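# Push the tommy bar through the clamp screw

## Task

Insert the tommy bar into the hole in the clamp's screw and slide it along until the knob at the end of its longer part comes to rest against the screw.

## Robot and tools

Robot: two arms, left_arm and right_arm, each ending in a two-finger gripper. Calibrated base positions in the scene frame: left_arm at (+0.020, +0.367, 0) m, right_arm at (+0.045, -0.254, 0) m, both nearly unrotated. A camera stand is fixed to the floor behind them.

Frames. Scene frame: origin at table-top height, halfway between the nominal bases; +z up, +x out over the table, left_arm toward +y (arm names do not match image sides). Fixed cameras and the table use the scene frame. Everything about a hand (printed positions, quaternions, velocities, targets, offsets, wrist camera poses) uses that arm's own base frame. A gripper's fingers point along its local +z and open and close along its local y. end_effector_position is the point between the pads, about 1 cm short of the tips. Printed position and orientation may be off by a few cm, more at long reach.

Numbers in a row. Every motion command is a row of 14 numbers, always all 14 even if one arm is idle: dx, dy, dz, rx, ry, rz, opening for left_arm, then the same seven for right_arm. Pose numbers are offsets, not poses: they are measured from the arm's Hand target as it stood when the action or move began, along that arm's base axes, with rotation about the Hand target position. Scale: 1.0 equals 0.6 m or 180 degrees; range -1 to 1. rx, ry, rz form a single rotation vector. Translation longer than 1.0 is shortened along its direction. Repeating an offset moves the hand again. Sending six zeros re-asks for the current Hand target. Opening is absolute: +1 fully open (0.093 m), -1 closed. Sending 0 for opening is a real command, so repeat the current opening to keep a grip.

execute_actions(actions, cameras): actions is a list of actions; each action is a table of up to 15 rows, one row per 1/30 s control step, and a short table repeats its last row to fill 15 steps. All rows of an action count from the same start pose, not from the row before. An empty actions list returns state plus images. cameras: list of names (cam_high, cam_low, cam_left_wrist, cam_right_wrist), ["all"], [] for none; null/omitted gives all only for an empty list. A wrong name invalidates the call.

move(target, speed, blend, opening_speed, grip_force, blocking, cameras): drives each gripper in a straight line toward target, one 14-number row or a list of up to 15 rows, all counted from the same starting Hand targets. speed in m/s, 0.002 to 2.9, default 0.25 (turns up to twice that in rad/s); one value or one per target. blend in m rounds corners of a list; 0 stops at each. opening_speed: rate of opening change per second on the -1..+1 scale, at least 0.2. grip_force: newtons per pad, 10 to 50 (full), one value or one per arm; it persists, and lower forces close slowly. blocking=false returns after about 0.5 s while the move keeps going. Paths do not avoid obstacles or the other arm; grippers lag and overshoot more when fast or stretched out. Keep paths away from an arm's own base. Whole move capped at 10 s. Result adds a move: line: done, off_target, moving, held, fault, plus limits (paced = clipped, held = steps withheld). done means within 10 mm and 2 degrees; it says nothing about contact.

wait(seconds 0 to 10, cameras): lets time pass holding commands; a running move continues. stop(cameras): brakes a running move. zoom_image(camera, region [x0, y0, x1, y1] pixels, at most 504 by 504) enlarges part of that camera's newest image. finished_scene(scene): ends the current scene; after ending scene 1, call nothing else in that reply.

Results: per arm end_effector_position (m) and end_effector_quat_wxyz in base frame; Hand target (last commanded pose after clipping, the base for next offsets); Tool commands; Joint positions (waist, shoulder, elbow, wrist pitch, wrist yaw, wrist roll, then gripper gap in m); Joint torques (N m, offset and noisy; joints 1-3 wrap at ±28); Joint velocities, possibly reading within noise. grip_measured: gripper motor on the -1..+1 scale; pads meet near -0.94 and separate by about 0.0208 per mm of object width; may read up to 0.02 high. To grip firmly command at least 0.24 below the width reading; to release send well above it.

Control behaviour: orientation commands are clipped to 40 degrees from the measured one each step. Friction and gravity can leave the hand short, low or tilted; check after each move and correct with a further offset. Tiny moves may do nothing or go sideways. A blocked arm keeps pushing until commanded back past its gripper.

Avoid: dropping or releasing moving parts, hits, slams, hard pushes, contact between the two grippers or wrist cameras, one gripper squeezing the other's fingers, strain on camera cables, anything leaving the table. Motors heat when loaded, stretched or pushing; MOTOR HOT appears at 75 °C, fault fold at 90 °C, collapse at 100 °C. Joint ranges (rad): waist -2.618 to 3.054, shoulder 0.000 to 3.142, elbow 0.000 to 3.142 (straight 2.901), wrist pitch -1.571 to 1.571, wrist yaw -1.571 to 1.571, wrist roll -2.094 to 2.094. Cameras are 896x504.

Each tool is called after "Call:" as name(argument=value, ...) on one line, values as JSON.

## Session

Call:
execute_actions(actions=[])

Scene clock: 0.00 s.
left_arm: end_effector_position=(+0.3839, +0.0087, +0.0746) grip_measured=+1.000 end_effector_quat_wxyz=(+0.564, -0.023, +0.822, +0.078) | right_arm: end_effector_position=(+0.3856, -0.0232, +0.0791) grip_measured=+1.000 end_effector_quat_wxyz=(+0.554, +0.036, +0.829, -0.068)
Joint positions: left_arm=[-0.076 1.613 0.338 0.905 -0.225 0.023 0.093] | right_arm=[0.011 1.566 0.366 0.808 0.163 -0.013 0.093]
Joint velocities: within noise
Joint torques (N m): no reading
Heat: left arm: 29 °C; right arm: 32 °C.
Hand target: left_arm +0.3887, +0.0090, +0.0861; +0.579, -0.027, +0.811, +0.078 | right_arm +0.3883, -0.0231, +0.0848; +0.561, +0.036, +0.824, -0.068
Tool commands: left_gripper/opening=+1.0 right_gripper/opening=+1.0

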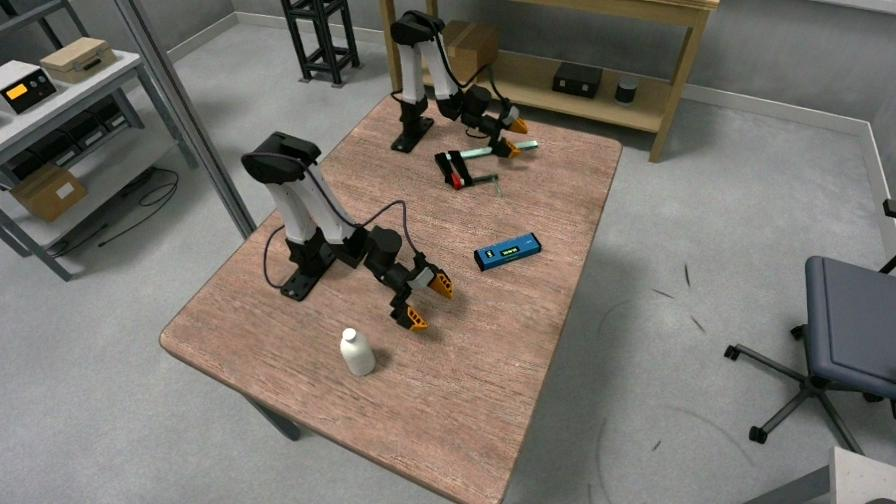

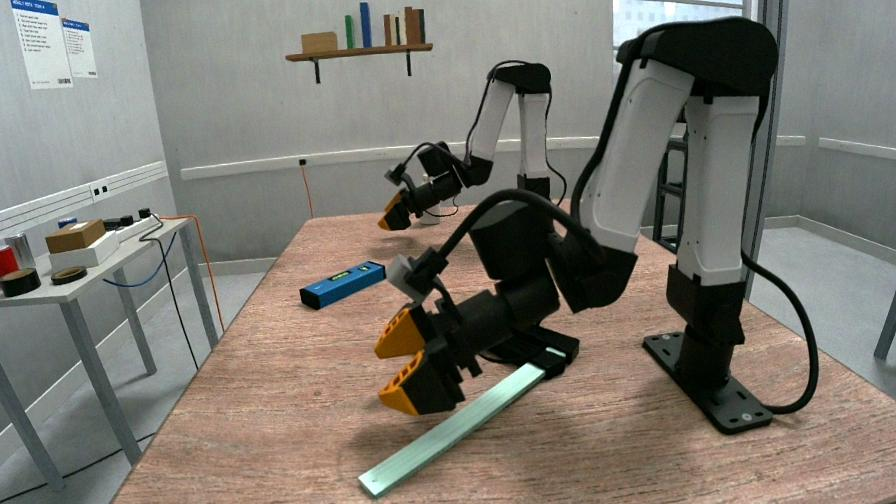

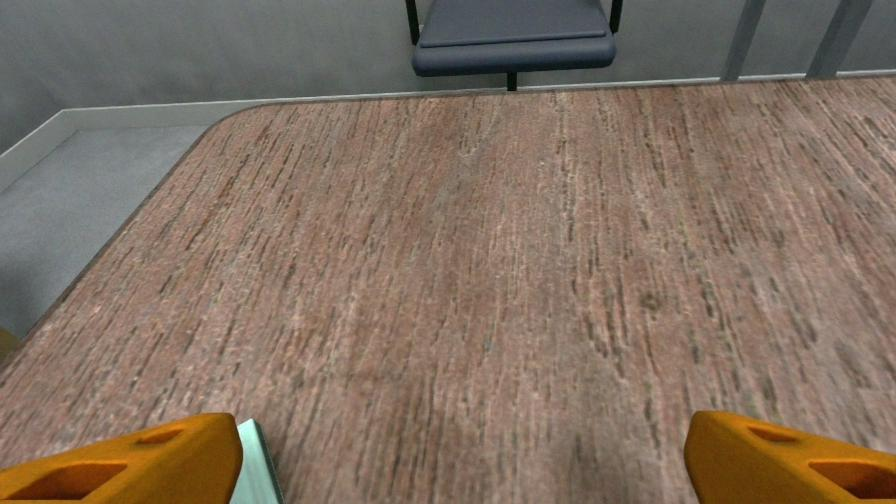

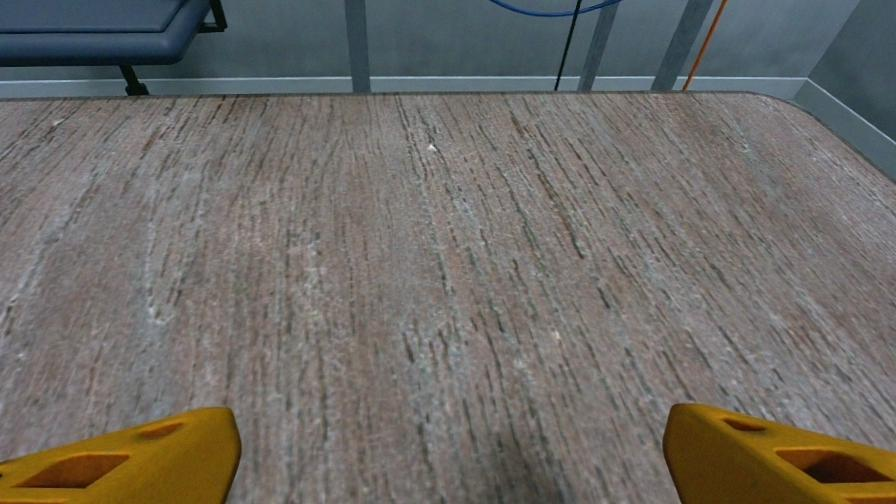

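Call:
move(target=[[-0.13,0,0.25,0,0.15,0,1,0,0,0,0,0,0,1],[-0.3,-0.06,0.28,0,0.25,0,1,0,0,0,0,0,0,1]], blend=0.03, cameras=["cam_high","cam_left_wrist"])

Call:
zoom_image(camera="cam_high", region=[420, 120, 560, 220])

Scene clock: 3.40 s.
left_arm: end_effector_position=(+0.2065, -0.0272, +0.2451) grip_measured=+1.000 end_effector_quat_wxyz=(+0.213, +0.012, +0.974, +0.081) | right_arm: end_effector_position=(+0.3856, -0.0232, +0.0791) grip_measured=+1.000 end_effector_quat_wxyz=(+0.554, +0.036, +0.829, -0.068)
Joint positions: left_arm=[-0.37 1.088 1.334 -1.461 -0.298 -0.291 0.093] | right_arm=[0.011 1.566 0.366 0.808 0.163 -0.013 0.093]
Joint torques (N m): left_arm=[-0.64 -1.36 8.87 0.88 -0.27 -0.19] | right_arm=[-0.17 -7.06 6.04 2.28 0.01 0.06]
Heat: left arm: 30 °C; right arm: 32 °C.
Hand target: left_arm +0.2086, -0.0269, +0.2540; +0.225, +0.005, +0.971, +0.082 | right_arm +0.3883, -0.0231, +0.0848; +0.561, +0.036, +0.824, -0.068
Off the commanded pose: left_arm 0.009 m, 2 deg | right_arm 0.006 m, 1 deg.
move: done
Images, in order (width x height): cam_high 896x504, cam_left_wrist 896x504.

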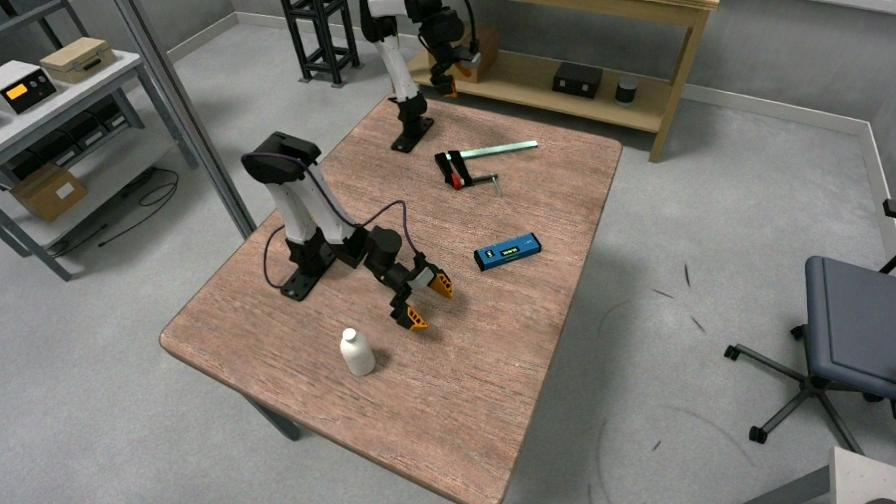

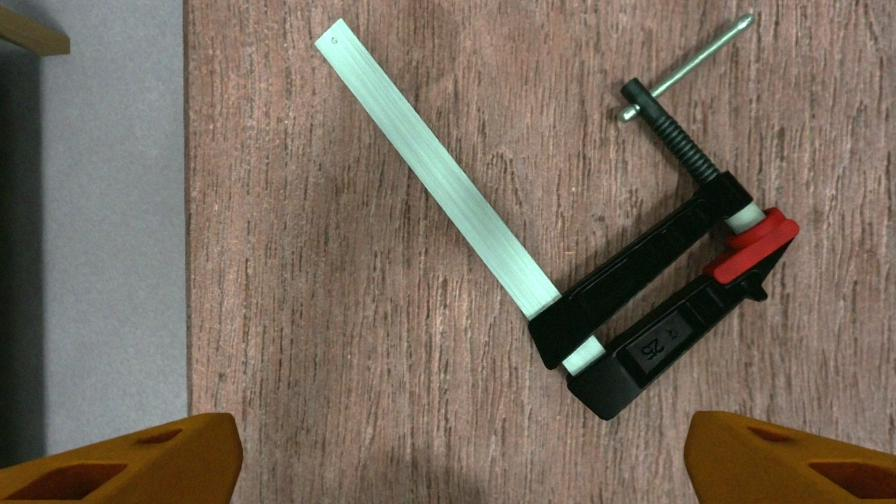

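Scaled by 3.600 from the camera's 896x504 image, which has a finer 1280x720 frame.

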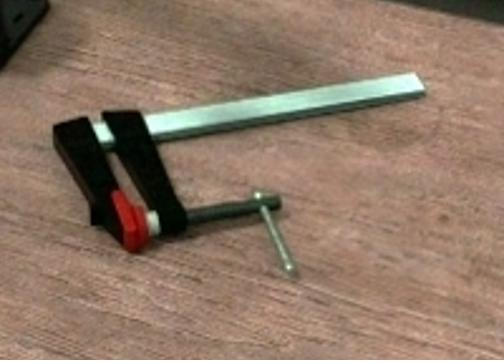

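Call:
move(target=[0.169,-0.163,-0.173,-0.010,0.106,-0.276,-1,0,0,0,0,0,0,1], cameras=["cam_high","cam_left_wrist"])

Scene clock: 13.80 s.
left_arm: end_effector_position=(+0.3001, -0.1198, +0.1407) grip_measured=-0.981 end_effector_quat_wxyz=(+0.056, +0.413, +0.908, -0.033) | right_arm: end_effector_position=(+0.3856, -0.0232, +0.0791) grip_measured=+1.000 end_effector_quat_wxyz=(+0.554, +0.036, +0.829, -0.068)
Joint positions: left_arm=[-0.341 1.666 1.445 -1.244 0.075 0.509 0] | right_arm=[0.011 1.566 0.366 0.808 0.163 -0.013 0.093]
Joint torques (N m): left_arm=[0.27 -6.26 9.46 0.6 0.24 0.17] | right_arm=[-0.18 -7.02 6.02 2.27 0.01 0.06]
Heat: left arm: 32 °C; right arm: 36 °C.
Hand target: left_arm +0.3101, -0.1247, +0.1503; +0.079, +0.420, +0.903, -0.036 | right_arm +0.3883, -0.0231, +0.0848; +0.561, +0.036, +0.824, -0.068
Off the commanded pose: left_arm 0.015 m, 3 deg | right_arm 0.006 m, 1 deg.
move: off_target (left_arm)
Images, in order (width x height): cam_high 896x504, cam_left_wrist 896x504.

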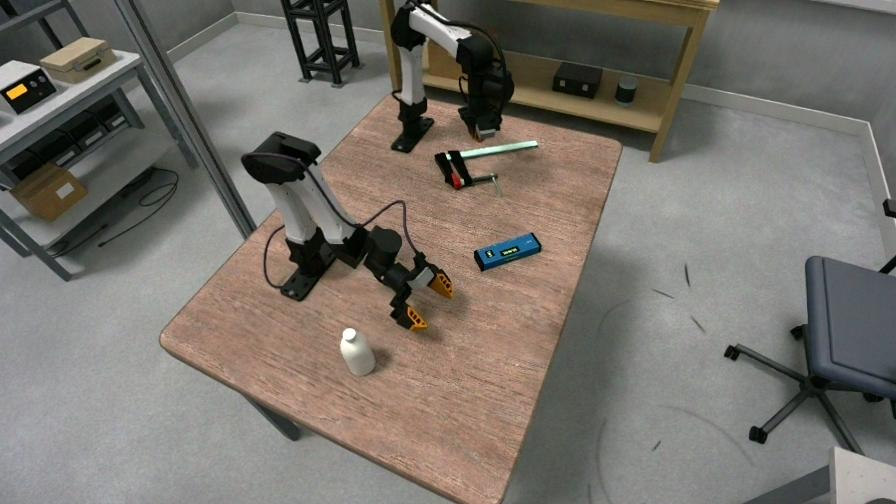

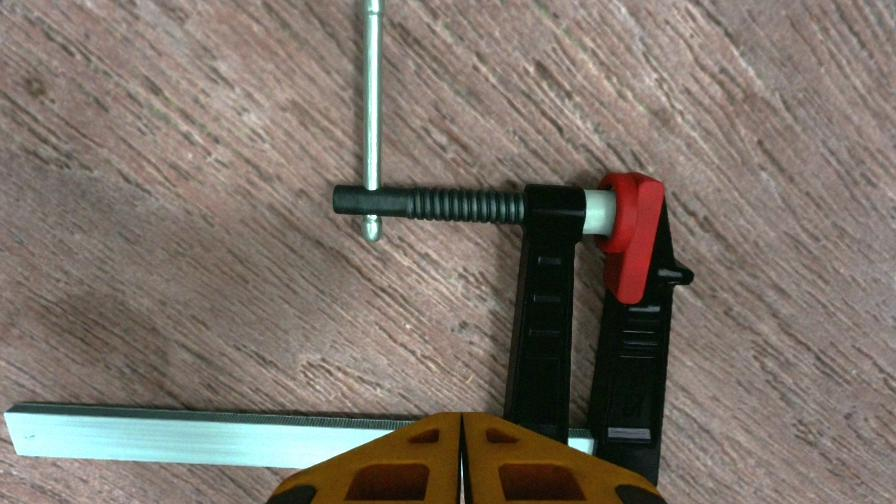

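Call:
move(target=[0.13,-0.04,-0.1,0,0,0,-1,0,0,0,0,0,0,1], cameras=["cam_left_wrist"])

Scene clock: 15.97 s.
left_arm: end_effector_position=(+0.3740, -0.1444, +0.0791) grip_measured=-0.981 end_effector_quat_wxyz=(+0.049, +0.415, +0.908, -0.034) | right_arm: end_effector_position=(+0.3856, -0.0232, +0.0791) grip_measured=+1.000 end_effector_quat_wxyz=(+0.554, +0.036, +0.829, -0.068)
Joint positions: left_arm=[-0.337 1.994 1.618 -1.102 0.076 0.518 0] | right_arm=[0.011 1.566 0.366 0.808 0.163 -0.013 0.093]
Joint torques (N m): left_arm=[0.55 -9.4 9.37 0.67 0.24 0.1] | right_arm=[-0.21 -7.02 6.05 2.28 0.01 0.06]
Heat: left arm: 32 °C; right arm: 36 °C.
Hand target: left_arm +0.3881, -0.1488, +0.0902; +0.079, +0.420, +0.903, -0.036 | right_arm +0.3883, -0.0231, +0.0848; +0.561, +0.036, +0.824, -0.068
Off the commanded pose: left_arm 0.019 m, 4 deg | right_arm 0.006 m, 1 deg.
move: off_target (left_arm)
Images, in order (width x height): cam_left_wrist 896x504.

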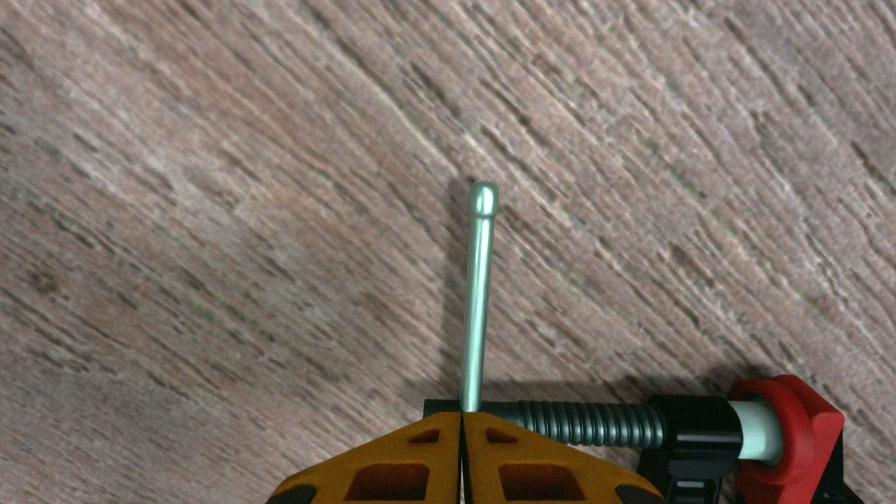

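Call:
move(target=[[0.105,-0.134,0.02,0.042,0.036,0,-1,0,0,0,0,0,0,1],[0.105,-0.134,-0.08,0.042,0.036,0,-1,0,0,0,0,0,0,1]], speed=0.15, cameras=["cam_left_wrist","cam_high","cam_low"])

Call:
zoom_image(camera="cam_high", region=[420, 120, 560, 220])

Call:
zoom_image(camera="cam_low", region=[380, 240, 620, 440])

Scene clock: 20.03 s.
left_arm: end_effector_position=(+0.4471, -0.2283, +0.0288) grip_measured=-0.981 end_effector_quat_wxyz=(-0.013, +0.427, +0.904, -0.004) | right_arm: end_effector_position=(+0.3856, -0.0232, +0.0791) grip_measured=+1.000 end_effector_quat_wxyz=(+0.554, +0.036, +0.829, -0.068)
Joint positions: left_arm=[-0.469 2.719 2.676 -1.553 0.009 0.413 0] | right_arm=[0.011 1.566 0.366 0.808 0.163 -0.013 0.093]
Joint torques (N m): left_arm=[0.1 -13.74 8.9 -0.02 -0.01 -0.16] | right_arm=[-0.18 -7.01 6.05 2.27 0.01 0.06]
Heat: left arm: 33 °C; right arm: 37 °C.
Hand target: left_arm +0.4511, -0.2291, +0.0423; +0.000, +0.422, +0.907, +0.000 | right_arm +0.3883, -0.0231, +0.0848; +0.561, +0.036, +0.824, -0.068
Off the commanded pose: left_arm 0.014 m, 2 deg | right_arm 0.006 m, 1 deg.
joint sent to its limit (left arm) — joint 4 (wrist pitch), lower limit. The joint targets still meet the commanded pose.
move: off_target (left_arm)
Images, in order (width x height): cam_high 896x504, cam_low 896x504, cam_left_wrist 896x504.

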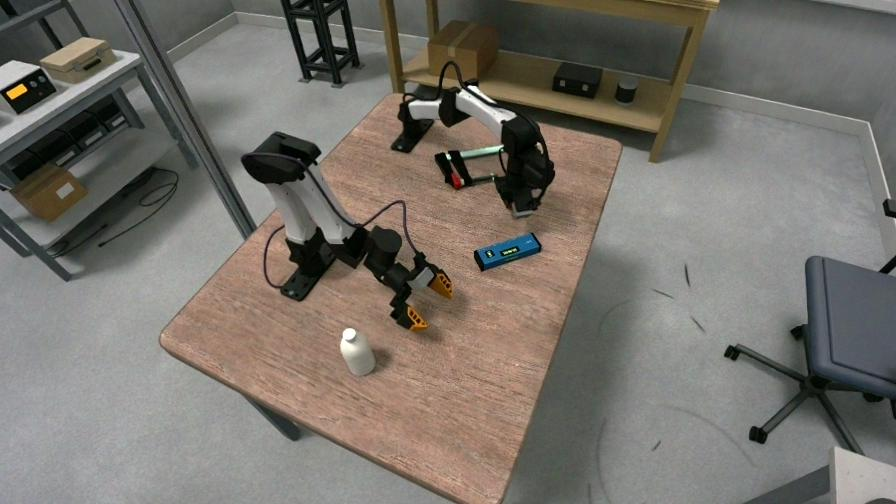

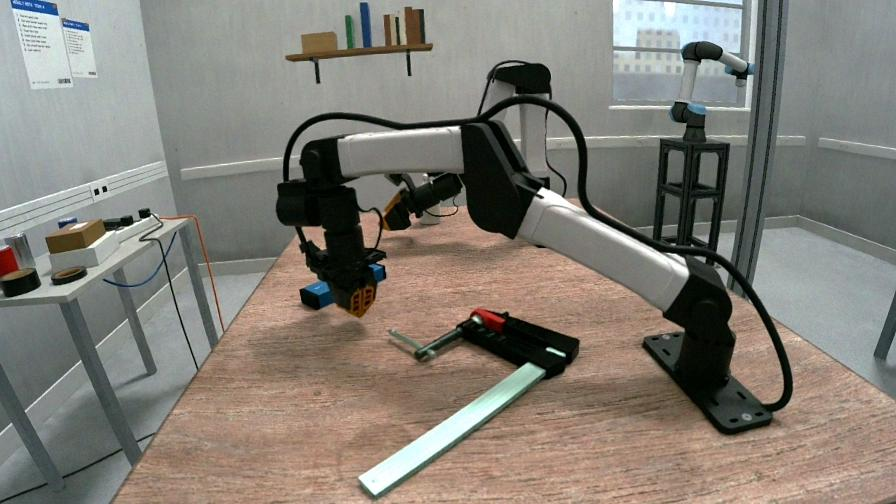

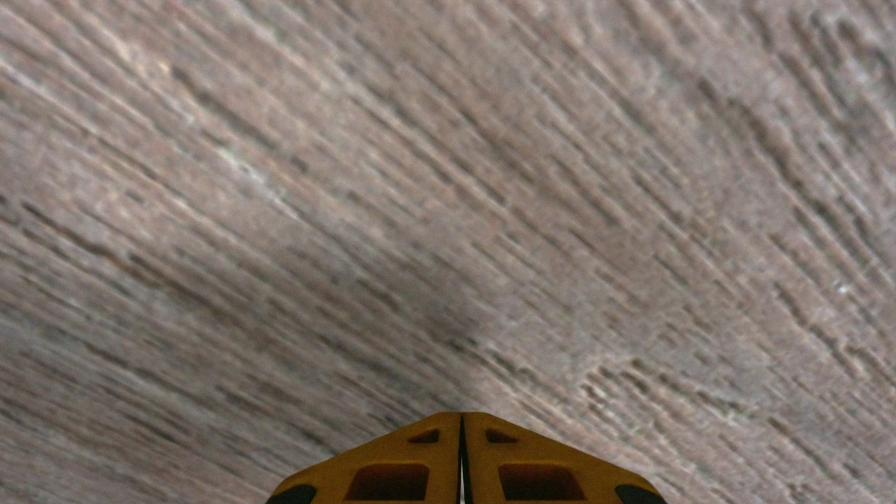

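Scaled by 3.600 from the camera's 896x504 image, which has a finer 1280x720 frame.

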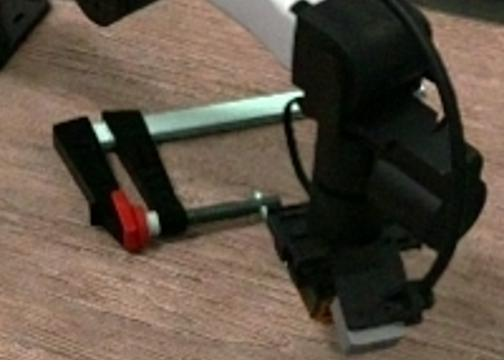

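Scaled by 2.100 from the camera's 896x504 image, which has a finer 1280x720 frame.

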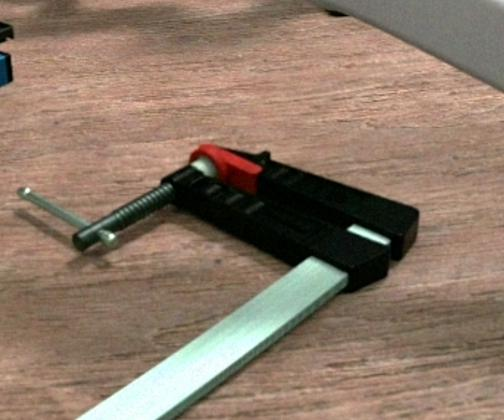

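Call:
move(target=[[-0.017,0.003,-0.018,0,0,0,-1,0,0,0,0,0,0,1],[-0.074,0.072,-0.022,0,0,0,-1,0,0,0,0,0,0,1]], speed=0.06, cameras=["cam_left_wrist","cam_high","cam_low"])

Call:
zoom_image(camera="cam_high", region=[420, 120, 560, 220])

Call:
zoom_image(camera="cam_low", region=[300, 240, 540, 440])

Scene clock: 23.70 s.
left_arm: end_effector_position=(+0.3960, -0.1850, +0.0090) grip_measured=-0.981 end_effector_quat_wxyz=(-0.037, +0.417, +0.908, -0.003) | right_arm: end_effector_position=(+0.3856, -0.0232, +0.0791) grip_measured=+1.000 end_effector_quat_wxyz=(+0.554, +0.036, +0.829, -0.068)
Joint positions: left_arm=[-0.435 2.36 1.925 -1.209 0.007 0.426 0] | right_arm=[0.011 1.566 0.366 0.808 0.163 -0.013 0.093]
Joint torques (N m): left_arm=[0.47 -15.45 5.22 0.34 0 0.12] | right_arm=[-0.18 -7.01 6.04 2.28 0.01 0.06]
Heat: left arm: 34 °C; right arm: 38 °C.
Hand target: left_arm +0.4067, -0.1860, +0.0291; +0.000, +0.422, +0.907, +0.000 | right_arm +0.3883, -0.0231, +0.0848; +0.561, +0.036, +0.824, -0.068
Off the commanded pose: left_arm 0.023 m, 4 deg | right_arm 0.006 m, 1 deg.
move: off_target (left_arm)
Images, in order (width x height): cam_high 896x504, cam_low 896x504, cam_left_wrist 896x504.

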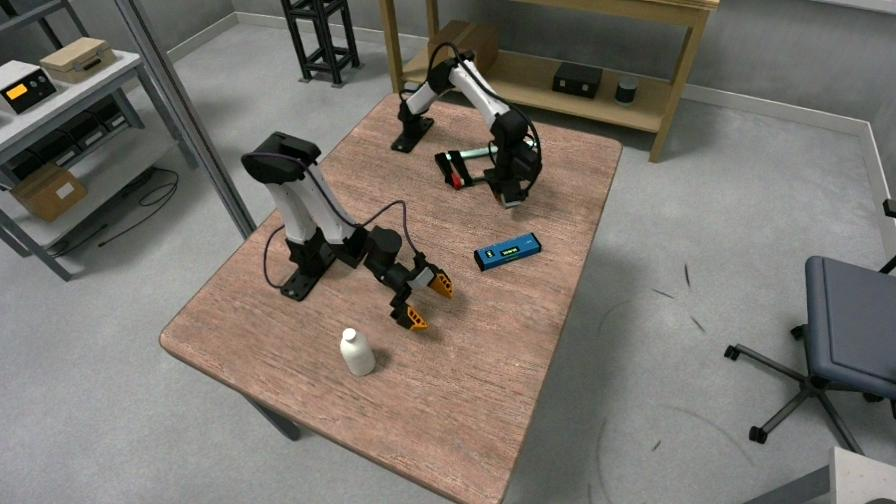

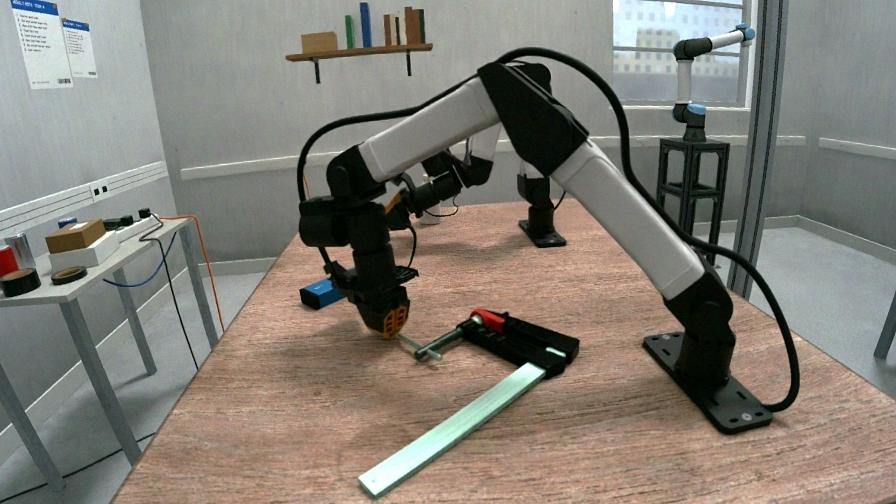

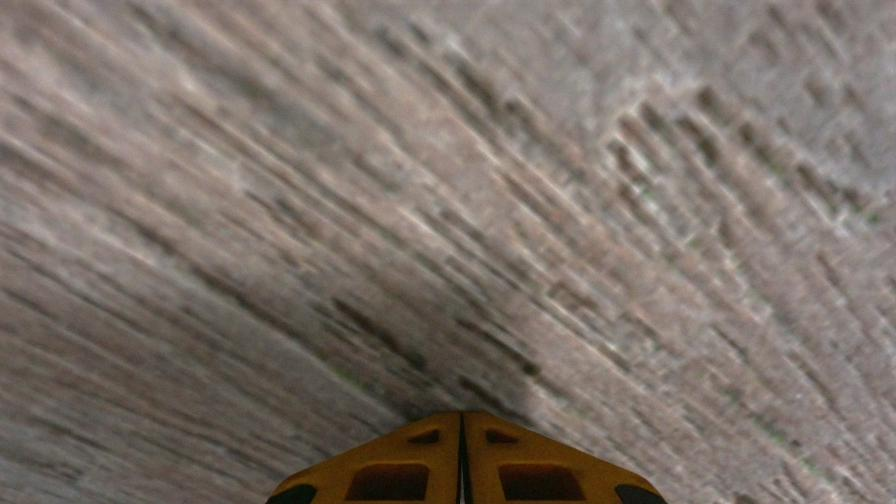

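Scaled by 3.600 from the camera's 896x504 image, which has a finer 1280x720 frame.

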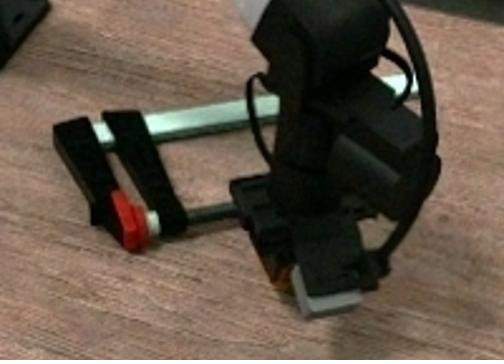

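Scaled by 2.100 from the camera's 896x504 image, which has a finer 1280x720 frame.

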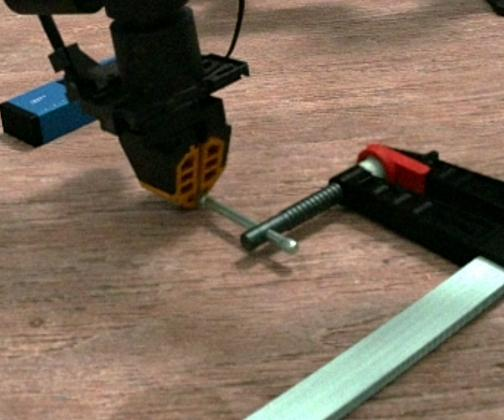

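Call:
move(target=[-0.045,0.054,0.012,0,0,0,-1,0,0,0,0,0,0,1], speed=0.06, cameras=["cam_high","cam_low"])

Call:
zoom_image(camera="cam_high", region=[420, 120, 560, 220])

Call:
zoom_image(camera="cam_low", region=[340, 270, 520, 420])

Scene clock: 25.77 s.
left_arm: end_effector_position=(+0.3712, -0.1532, +0.0193) grip_measured=-0.981 end_effector_quat_wxyz=(-0.032, +0.416, +0.909, -0.004) | right_arm: end_effector_position=(+0.3856, -0.0232, +0.0791) grip_measured=+1.000 end_effector_quat_wxyz=(+0.554, +0.036, +0.829, -0.068)
Joint positions: left_arm=[-0.389 2.193 1.685 -1.126 0.006 0.47 0] | right_arm=[0.011 1.566 0.366 0.808 0.163 -0.013 0.093]
Joint torques (N m): left_arm=[0.46 -13.82 5.44 0.34 -0.01 0.08] | right_arm=[-0.17 -7.02 6.02 2.28 0.01 0.06]
Heat: left arm: 36 °C; right arm: 39 °C.
Hand target: left_arm +0.3796, -0.1536, +0.0362; +0.000, +0.422, +0.907, +0.000 | right_arm +0.3883, -0.0231, +0.0848; +0.561, +0.036, +0.824, -0.068
Off the commanded pose: left_arm 0.019 m, 4 deg | right_arm 0.006 m, 1 deg.
move: off_target (left_arm)
Images, in order (width x height): cam_high 896x504, cam_low 896x504.

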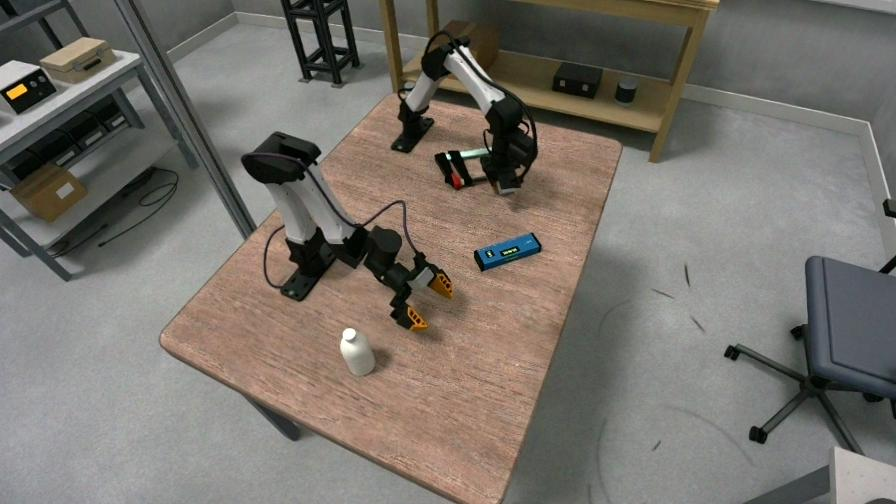

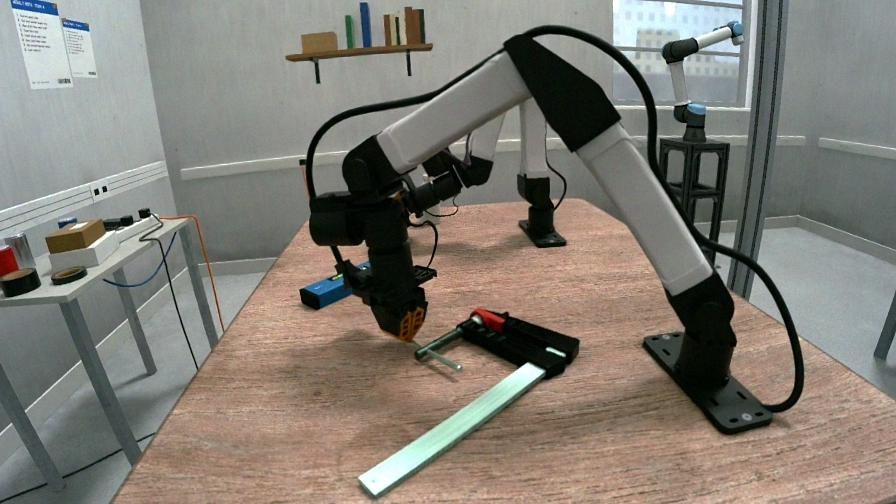

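Scaled by 3.600 from the camera's 896x504 image, which has a finer 1280x720 frame.

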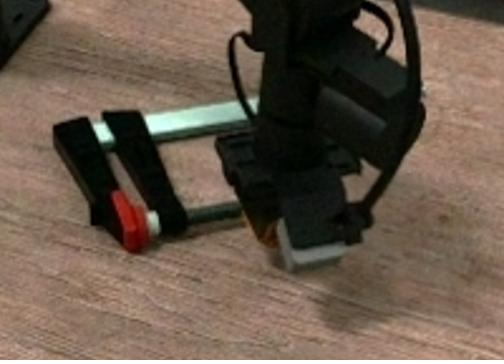

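Scaled by 2.800 from the camera's 896x504 image, which has a finer 1280x720 frame.

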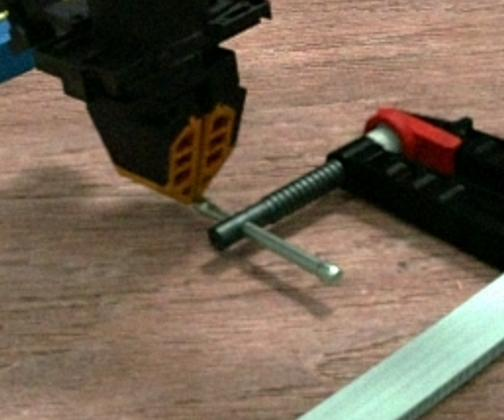

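Call:
move(target=[-0.029,0.036,-0.010,0,0,0,-1,0,0,0,0,0,0,1], speed=0.05, cameras=["cam_low"])

Call:
zoom_image(camera="cam_low", region=[340, 270, 520, 420])

Scene clock: 27.40 s.
left_arm: end_effector_position=(+0.3602, -0.1372, +0.0174) grip_measured=-0.981 end_effector_quat_wxyz=(-0.014, +0.419, +0.908, -0.005) | right_arm: end_effector_position=(+0.3856, -0.0232, +0.0791) grip_measured=+1.000 end_effector_quat_wxyz=(+0.554, +0.036, +0.829, -0.068)
Joint positions: left_arm=[-0.36 2.102 1.533 -1.031 0.009 0.505 0] | right_arm=[0.011 1.566 0.366 0.808 0.163 -0.013 0.093]
Joint torques (N m): left_arm=[1.03 -12.86 4.88 0.18 -0.03 0.14] | right_arm=[-0.17 -7.04 6.04 2.27 0.01 0.06]
Heat: left arm: 37 °C; right arm: 39 °C.
Hand target: left_arm +0.3623, -0.1320, +0.0302; +0.000, +0.422, +0.907, +0.000 | right_arm +0.3883, -0.0231, +0.0848; +0.561, +0.036, +0.824, -0.068
Off the commanded pose: left_arm 0.014 m, 2 deg | right_arm 0.006 m, 1 deg.
move: off_target (left_arm)
Images, in order (width x height): cam_low 896x504.

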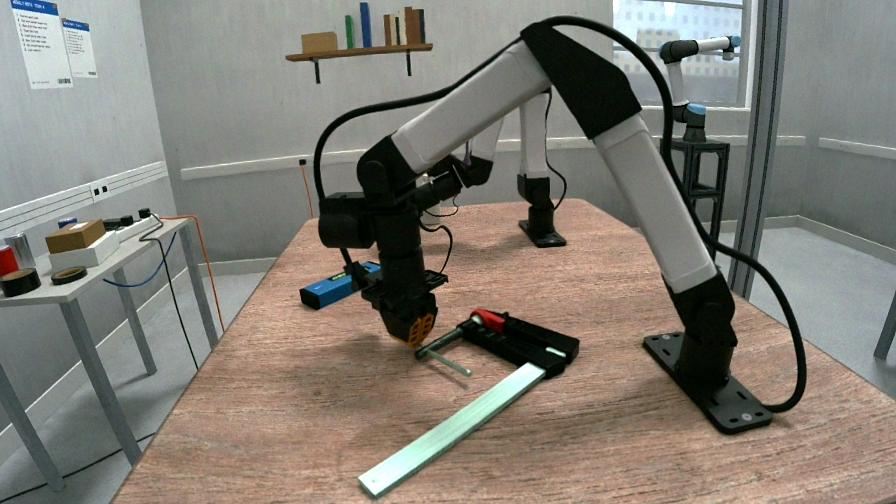

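Scaled by 2.800 from the camera's 896x504 image, which has a finer 1280x720 frame.

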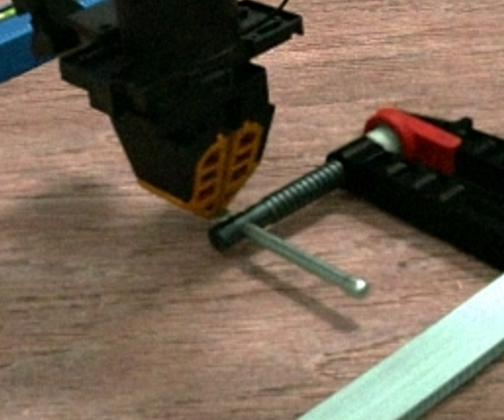

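Call:
move(target=[-0.014,0.018,0,0,0,0,-1,0,0,0,0,0,0,1], speed=0.04)

Call:
move(target=[0.06,-0.07,0.01,0,0,0,-1,0,0,0,0,0,0,1], speed=0.15, cameras=["cam_low","cam_high"])

Call:
zoom_image(camera="cam_low", region=[340, 270, 520, 420])

Scene clock: 28.93 s.
left_arm: end_effector_position=(+0.3597, -0.1335, +0.0201) grip_measured=-0.981 end_effector_quat_wxyz=(+0.006, +0.421, +0.907, -0.011) | right_arm: end_effector_position=(+0.3856, -0.0232, +0.0791) grip_measured=+1.000 end_effector_quat_wxyz=(+0.554, +0.036, +0.829, -0.068)
Joint positions: left_arm=[-0.345 2.057 1.476 -0.979 0.024 0.524 0] | right_arm=[0.011 1.566 0.366 0.808 0.163 -0.013 0.093]
Joint torques (N m): left_arm=[1.47 -11.93 4.46 -0.14 -0.18 0.14] | right_arm=[-0.2 -7.05 6.01 2.28 0.01 0.06]
Heat: left arm: 38 °C; right arm: 39 °C.
Hand target: left_arm +0.3538, -0.1211, +0.0301; +0.000, +0.422, +0.907, +0.000 | right_arm +0.3883, -0.0231, +0.0848; +0.561, +0.036, +0.824, -0.068
Off the commanded pose: left_arm 0.017 m, 1 deg | right_arm 0.006 m, 1 deg.
move: off_target (left_arm)

Scene clock: 30.13 s.
left_arm: end_effector_position=(+0.3837, -0.1618, +0.0298) grip_measured=-0.981 end_effector_quat_wxyz=(-0.007, +0.427, +0.904, -0.004) | right_arm: end_effector_position=(+0.3856, -0.0232, +0.0791) grip_measured=+1.000 end_effector_quat_wxyz=(+0.554, +0.036, +0.829, -0.068)
Joint positions: left_arm=[-0.396 2.193 1.73 -1.122 0.008 0.487 0] | right_arm=[0.011 1.566 0.366 0.808 0.163 -0.013 0.093]
Joint torques (N m): left_arm=[0.02 -9.72 9.09 0.02 0.01 -0.18] | right_arm=[-0.18 -7.04 6.04 2.28 0.01 0.06]
Heat: left arm: 38 °C; right arm: 39 °C.
Hand target: left_arm +0.3898, -0.1631, +0.0362; +0.000, +0.422, +0.907, +0.000 | right_arm +0.3883, -0.0231, +0.0848; +0.561, +0.036, +0.824, -0.068
Off the commanded pose: left_arm 0.009 m, 1 deg | right_arm 0.006 m, 1 deg.
move: done
Images, in order (width x height): cam_high 896x504, cam_low 896x504.

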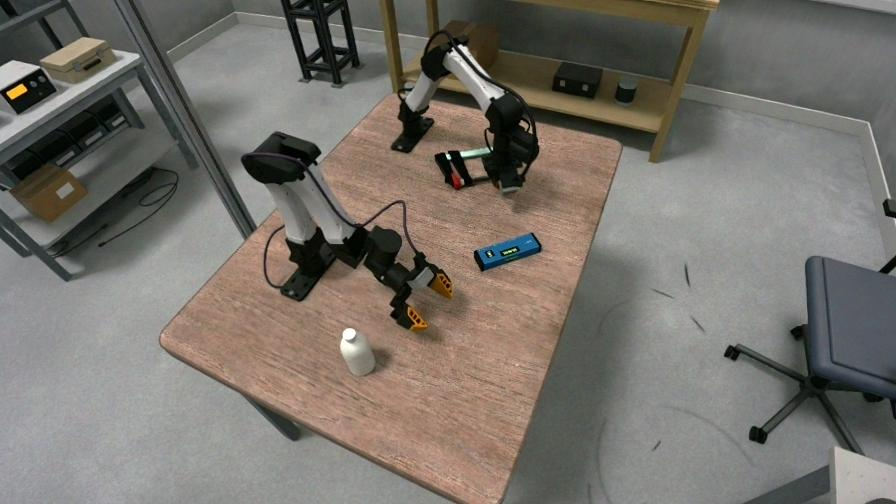

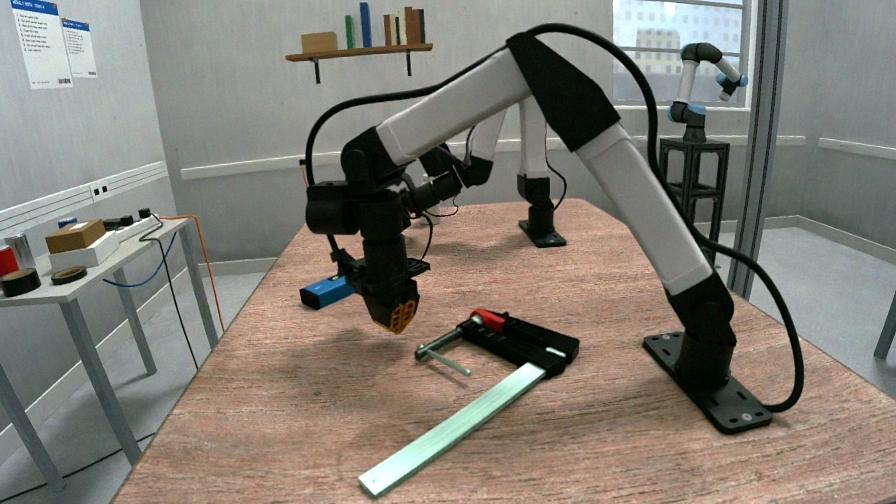

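Scaled by 2.800 from the camera's 896x504 image, which has a finer 1280x720 frame.

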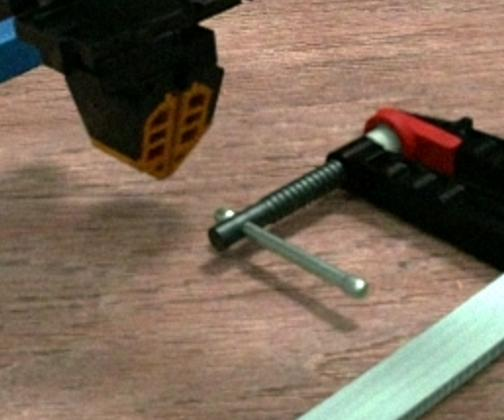

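Call:
move(target=[[0,0,0.15,0,0,0,-1,0,0,0,0,0,0,1],[-0.09,0.05,0.12,-0.042,-0.036,0,-1,0,0,0,0,0,0,1]], blend=0.02, cameras=["cam_left_wrist"])

Call:
zoom_image(camera="cam_left_wrist", region=[340, 60, 580, 260])

Scene clock: 32.67 s.
left_arm: end_effector_position=(+0.3316, -0.1308, +0.0984) grip_measured=-0.981 end_effector_quat_wxyz=(+0.054, +0.414, +0.908, -0.033) | right_arm: end_effector_position=(+0.3856, -0.0232, +0.0791) grip_measured=+1.000 end_effector_quat_wxyz=(+0.554, +0.036, +0.829, -0.068)
Joint positions: left_arm=[-0.34 1.806 1.442 -1.105 0.075 0.512 0] | right_arm=[0.011 1.566 0.366 0.808 0.163 -0.013 0.093]
Joint torques (N m): left_arm=[0.32 -10.03 5.85 0.7 0.25 0.13] | right_arm=[-0.2 -7.01 6.01 2.27 0.01 0.06]
Heat: left arm: 38 °C; right arm: 40 °C.
Hand target: left_arm +0.3358, -0.1332, +0.1082; +0.079, +0.420, +0.903, -0.036 | right_arm +0.3883, -0.0231, +0.0848; +0.561, +0.036, +0.824, -0.068
Off the commanded pose: left_arm 0.011 m, 3 deg | right_arm 0.006 m, 1 deg.
move: off_target (left_arm)
Images, in order (width x height): cam_left_wrist 896x504.

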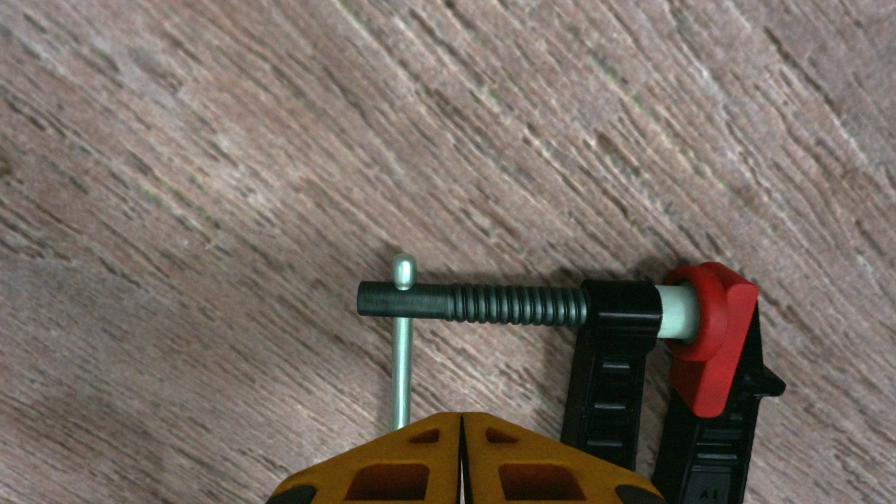

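Scaled by 2.100 from the camera's 896x504 image, which has a finer 1280x720 frame.

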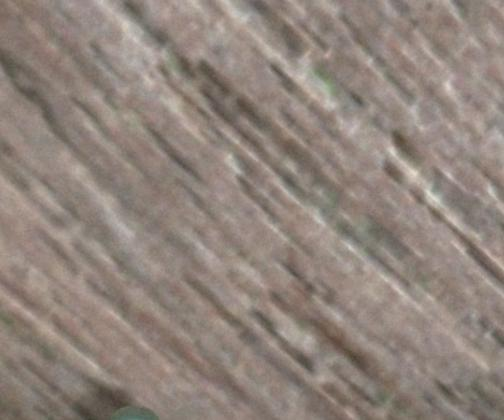

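Knob is seated.

Call:
finished_scene(scene=3)

The scene is finished: the task was done.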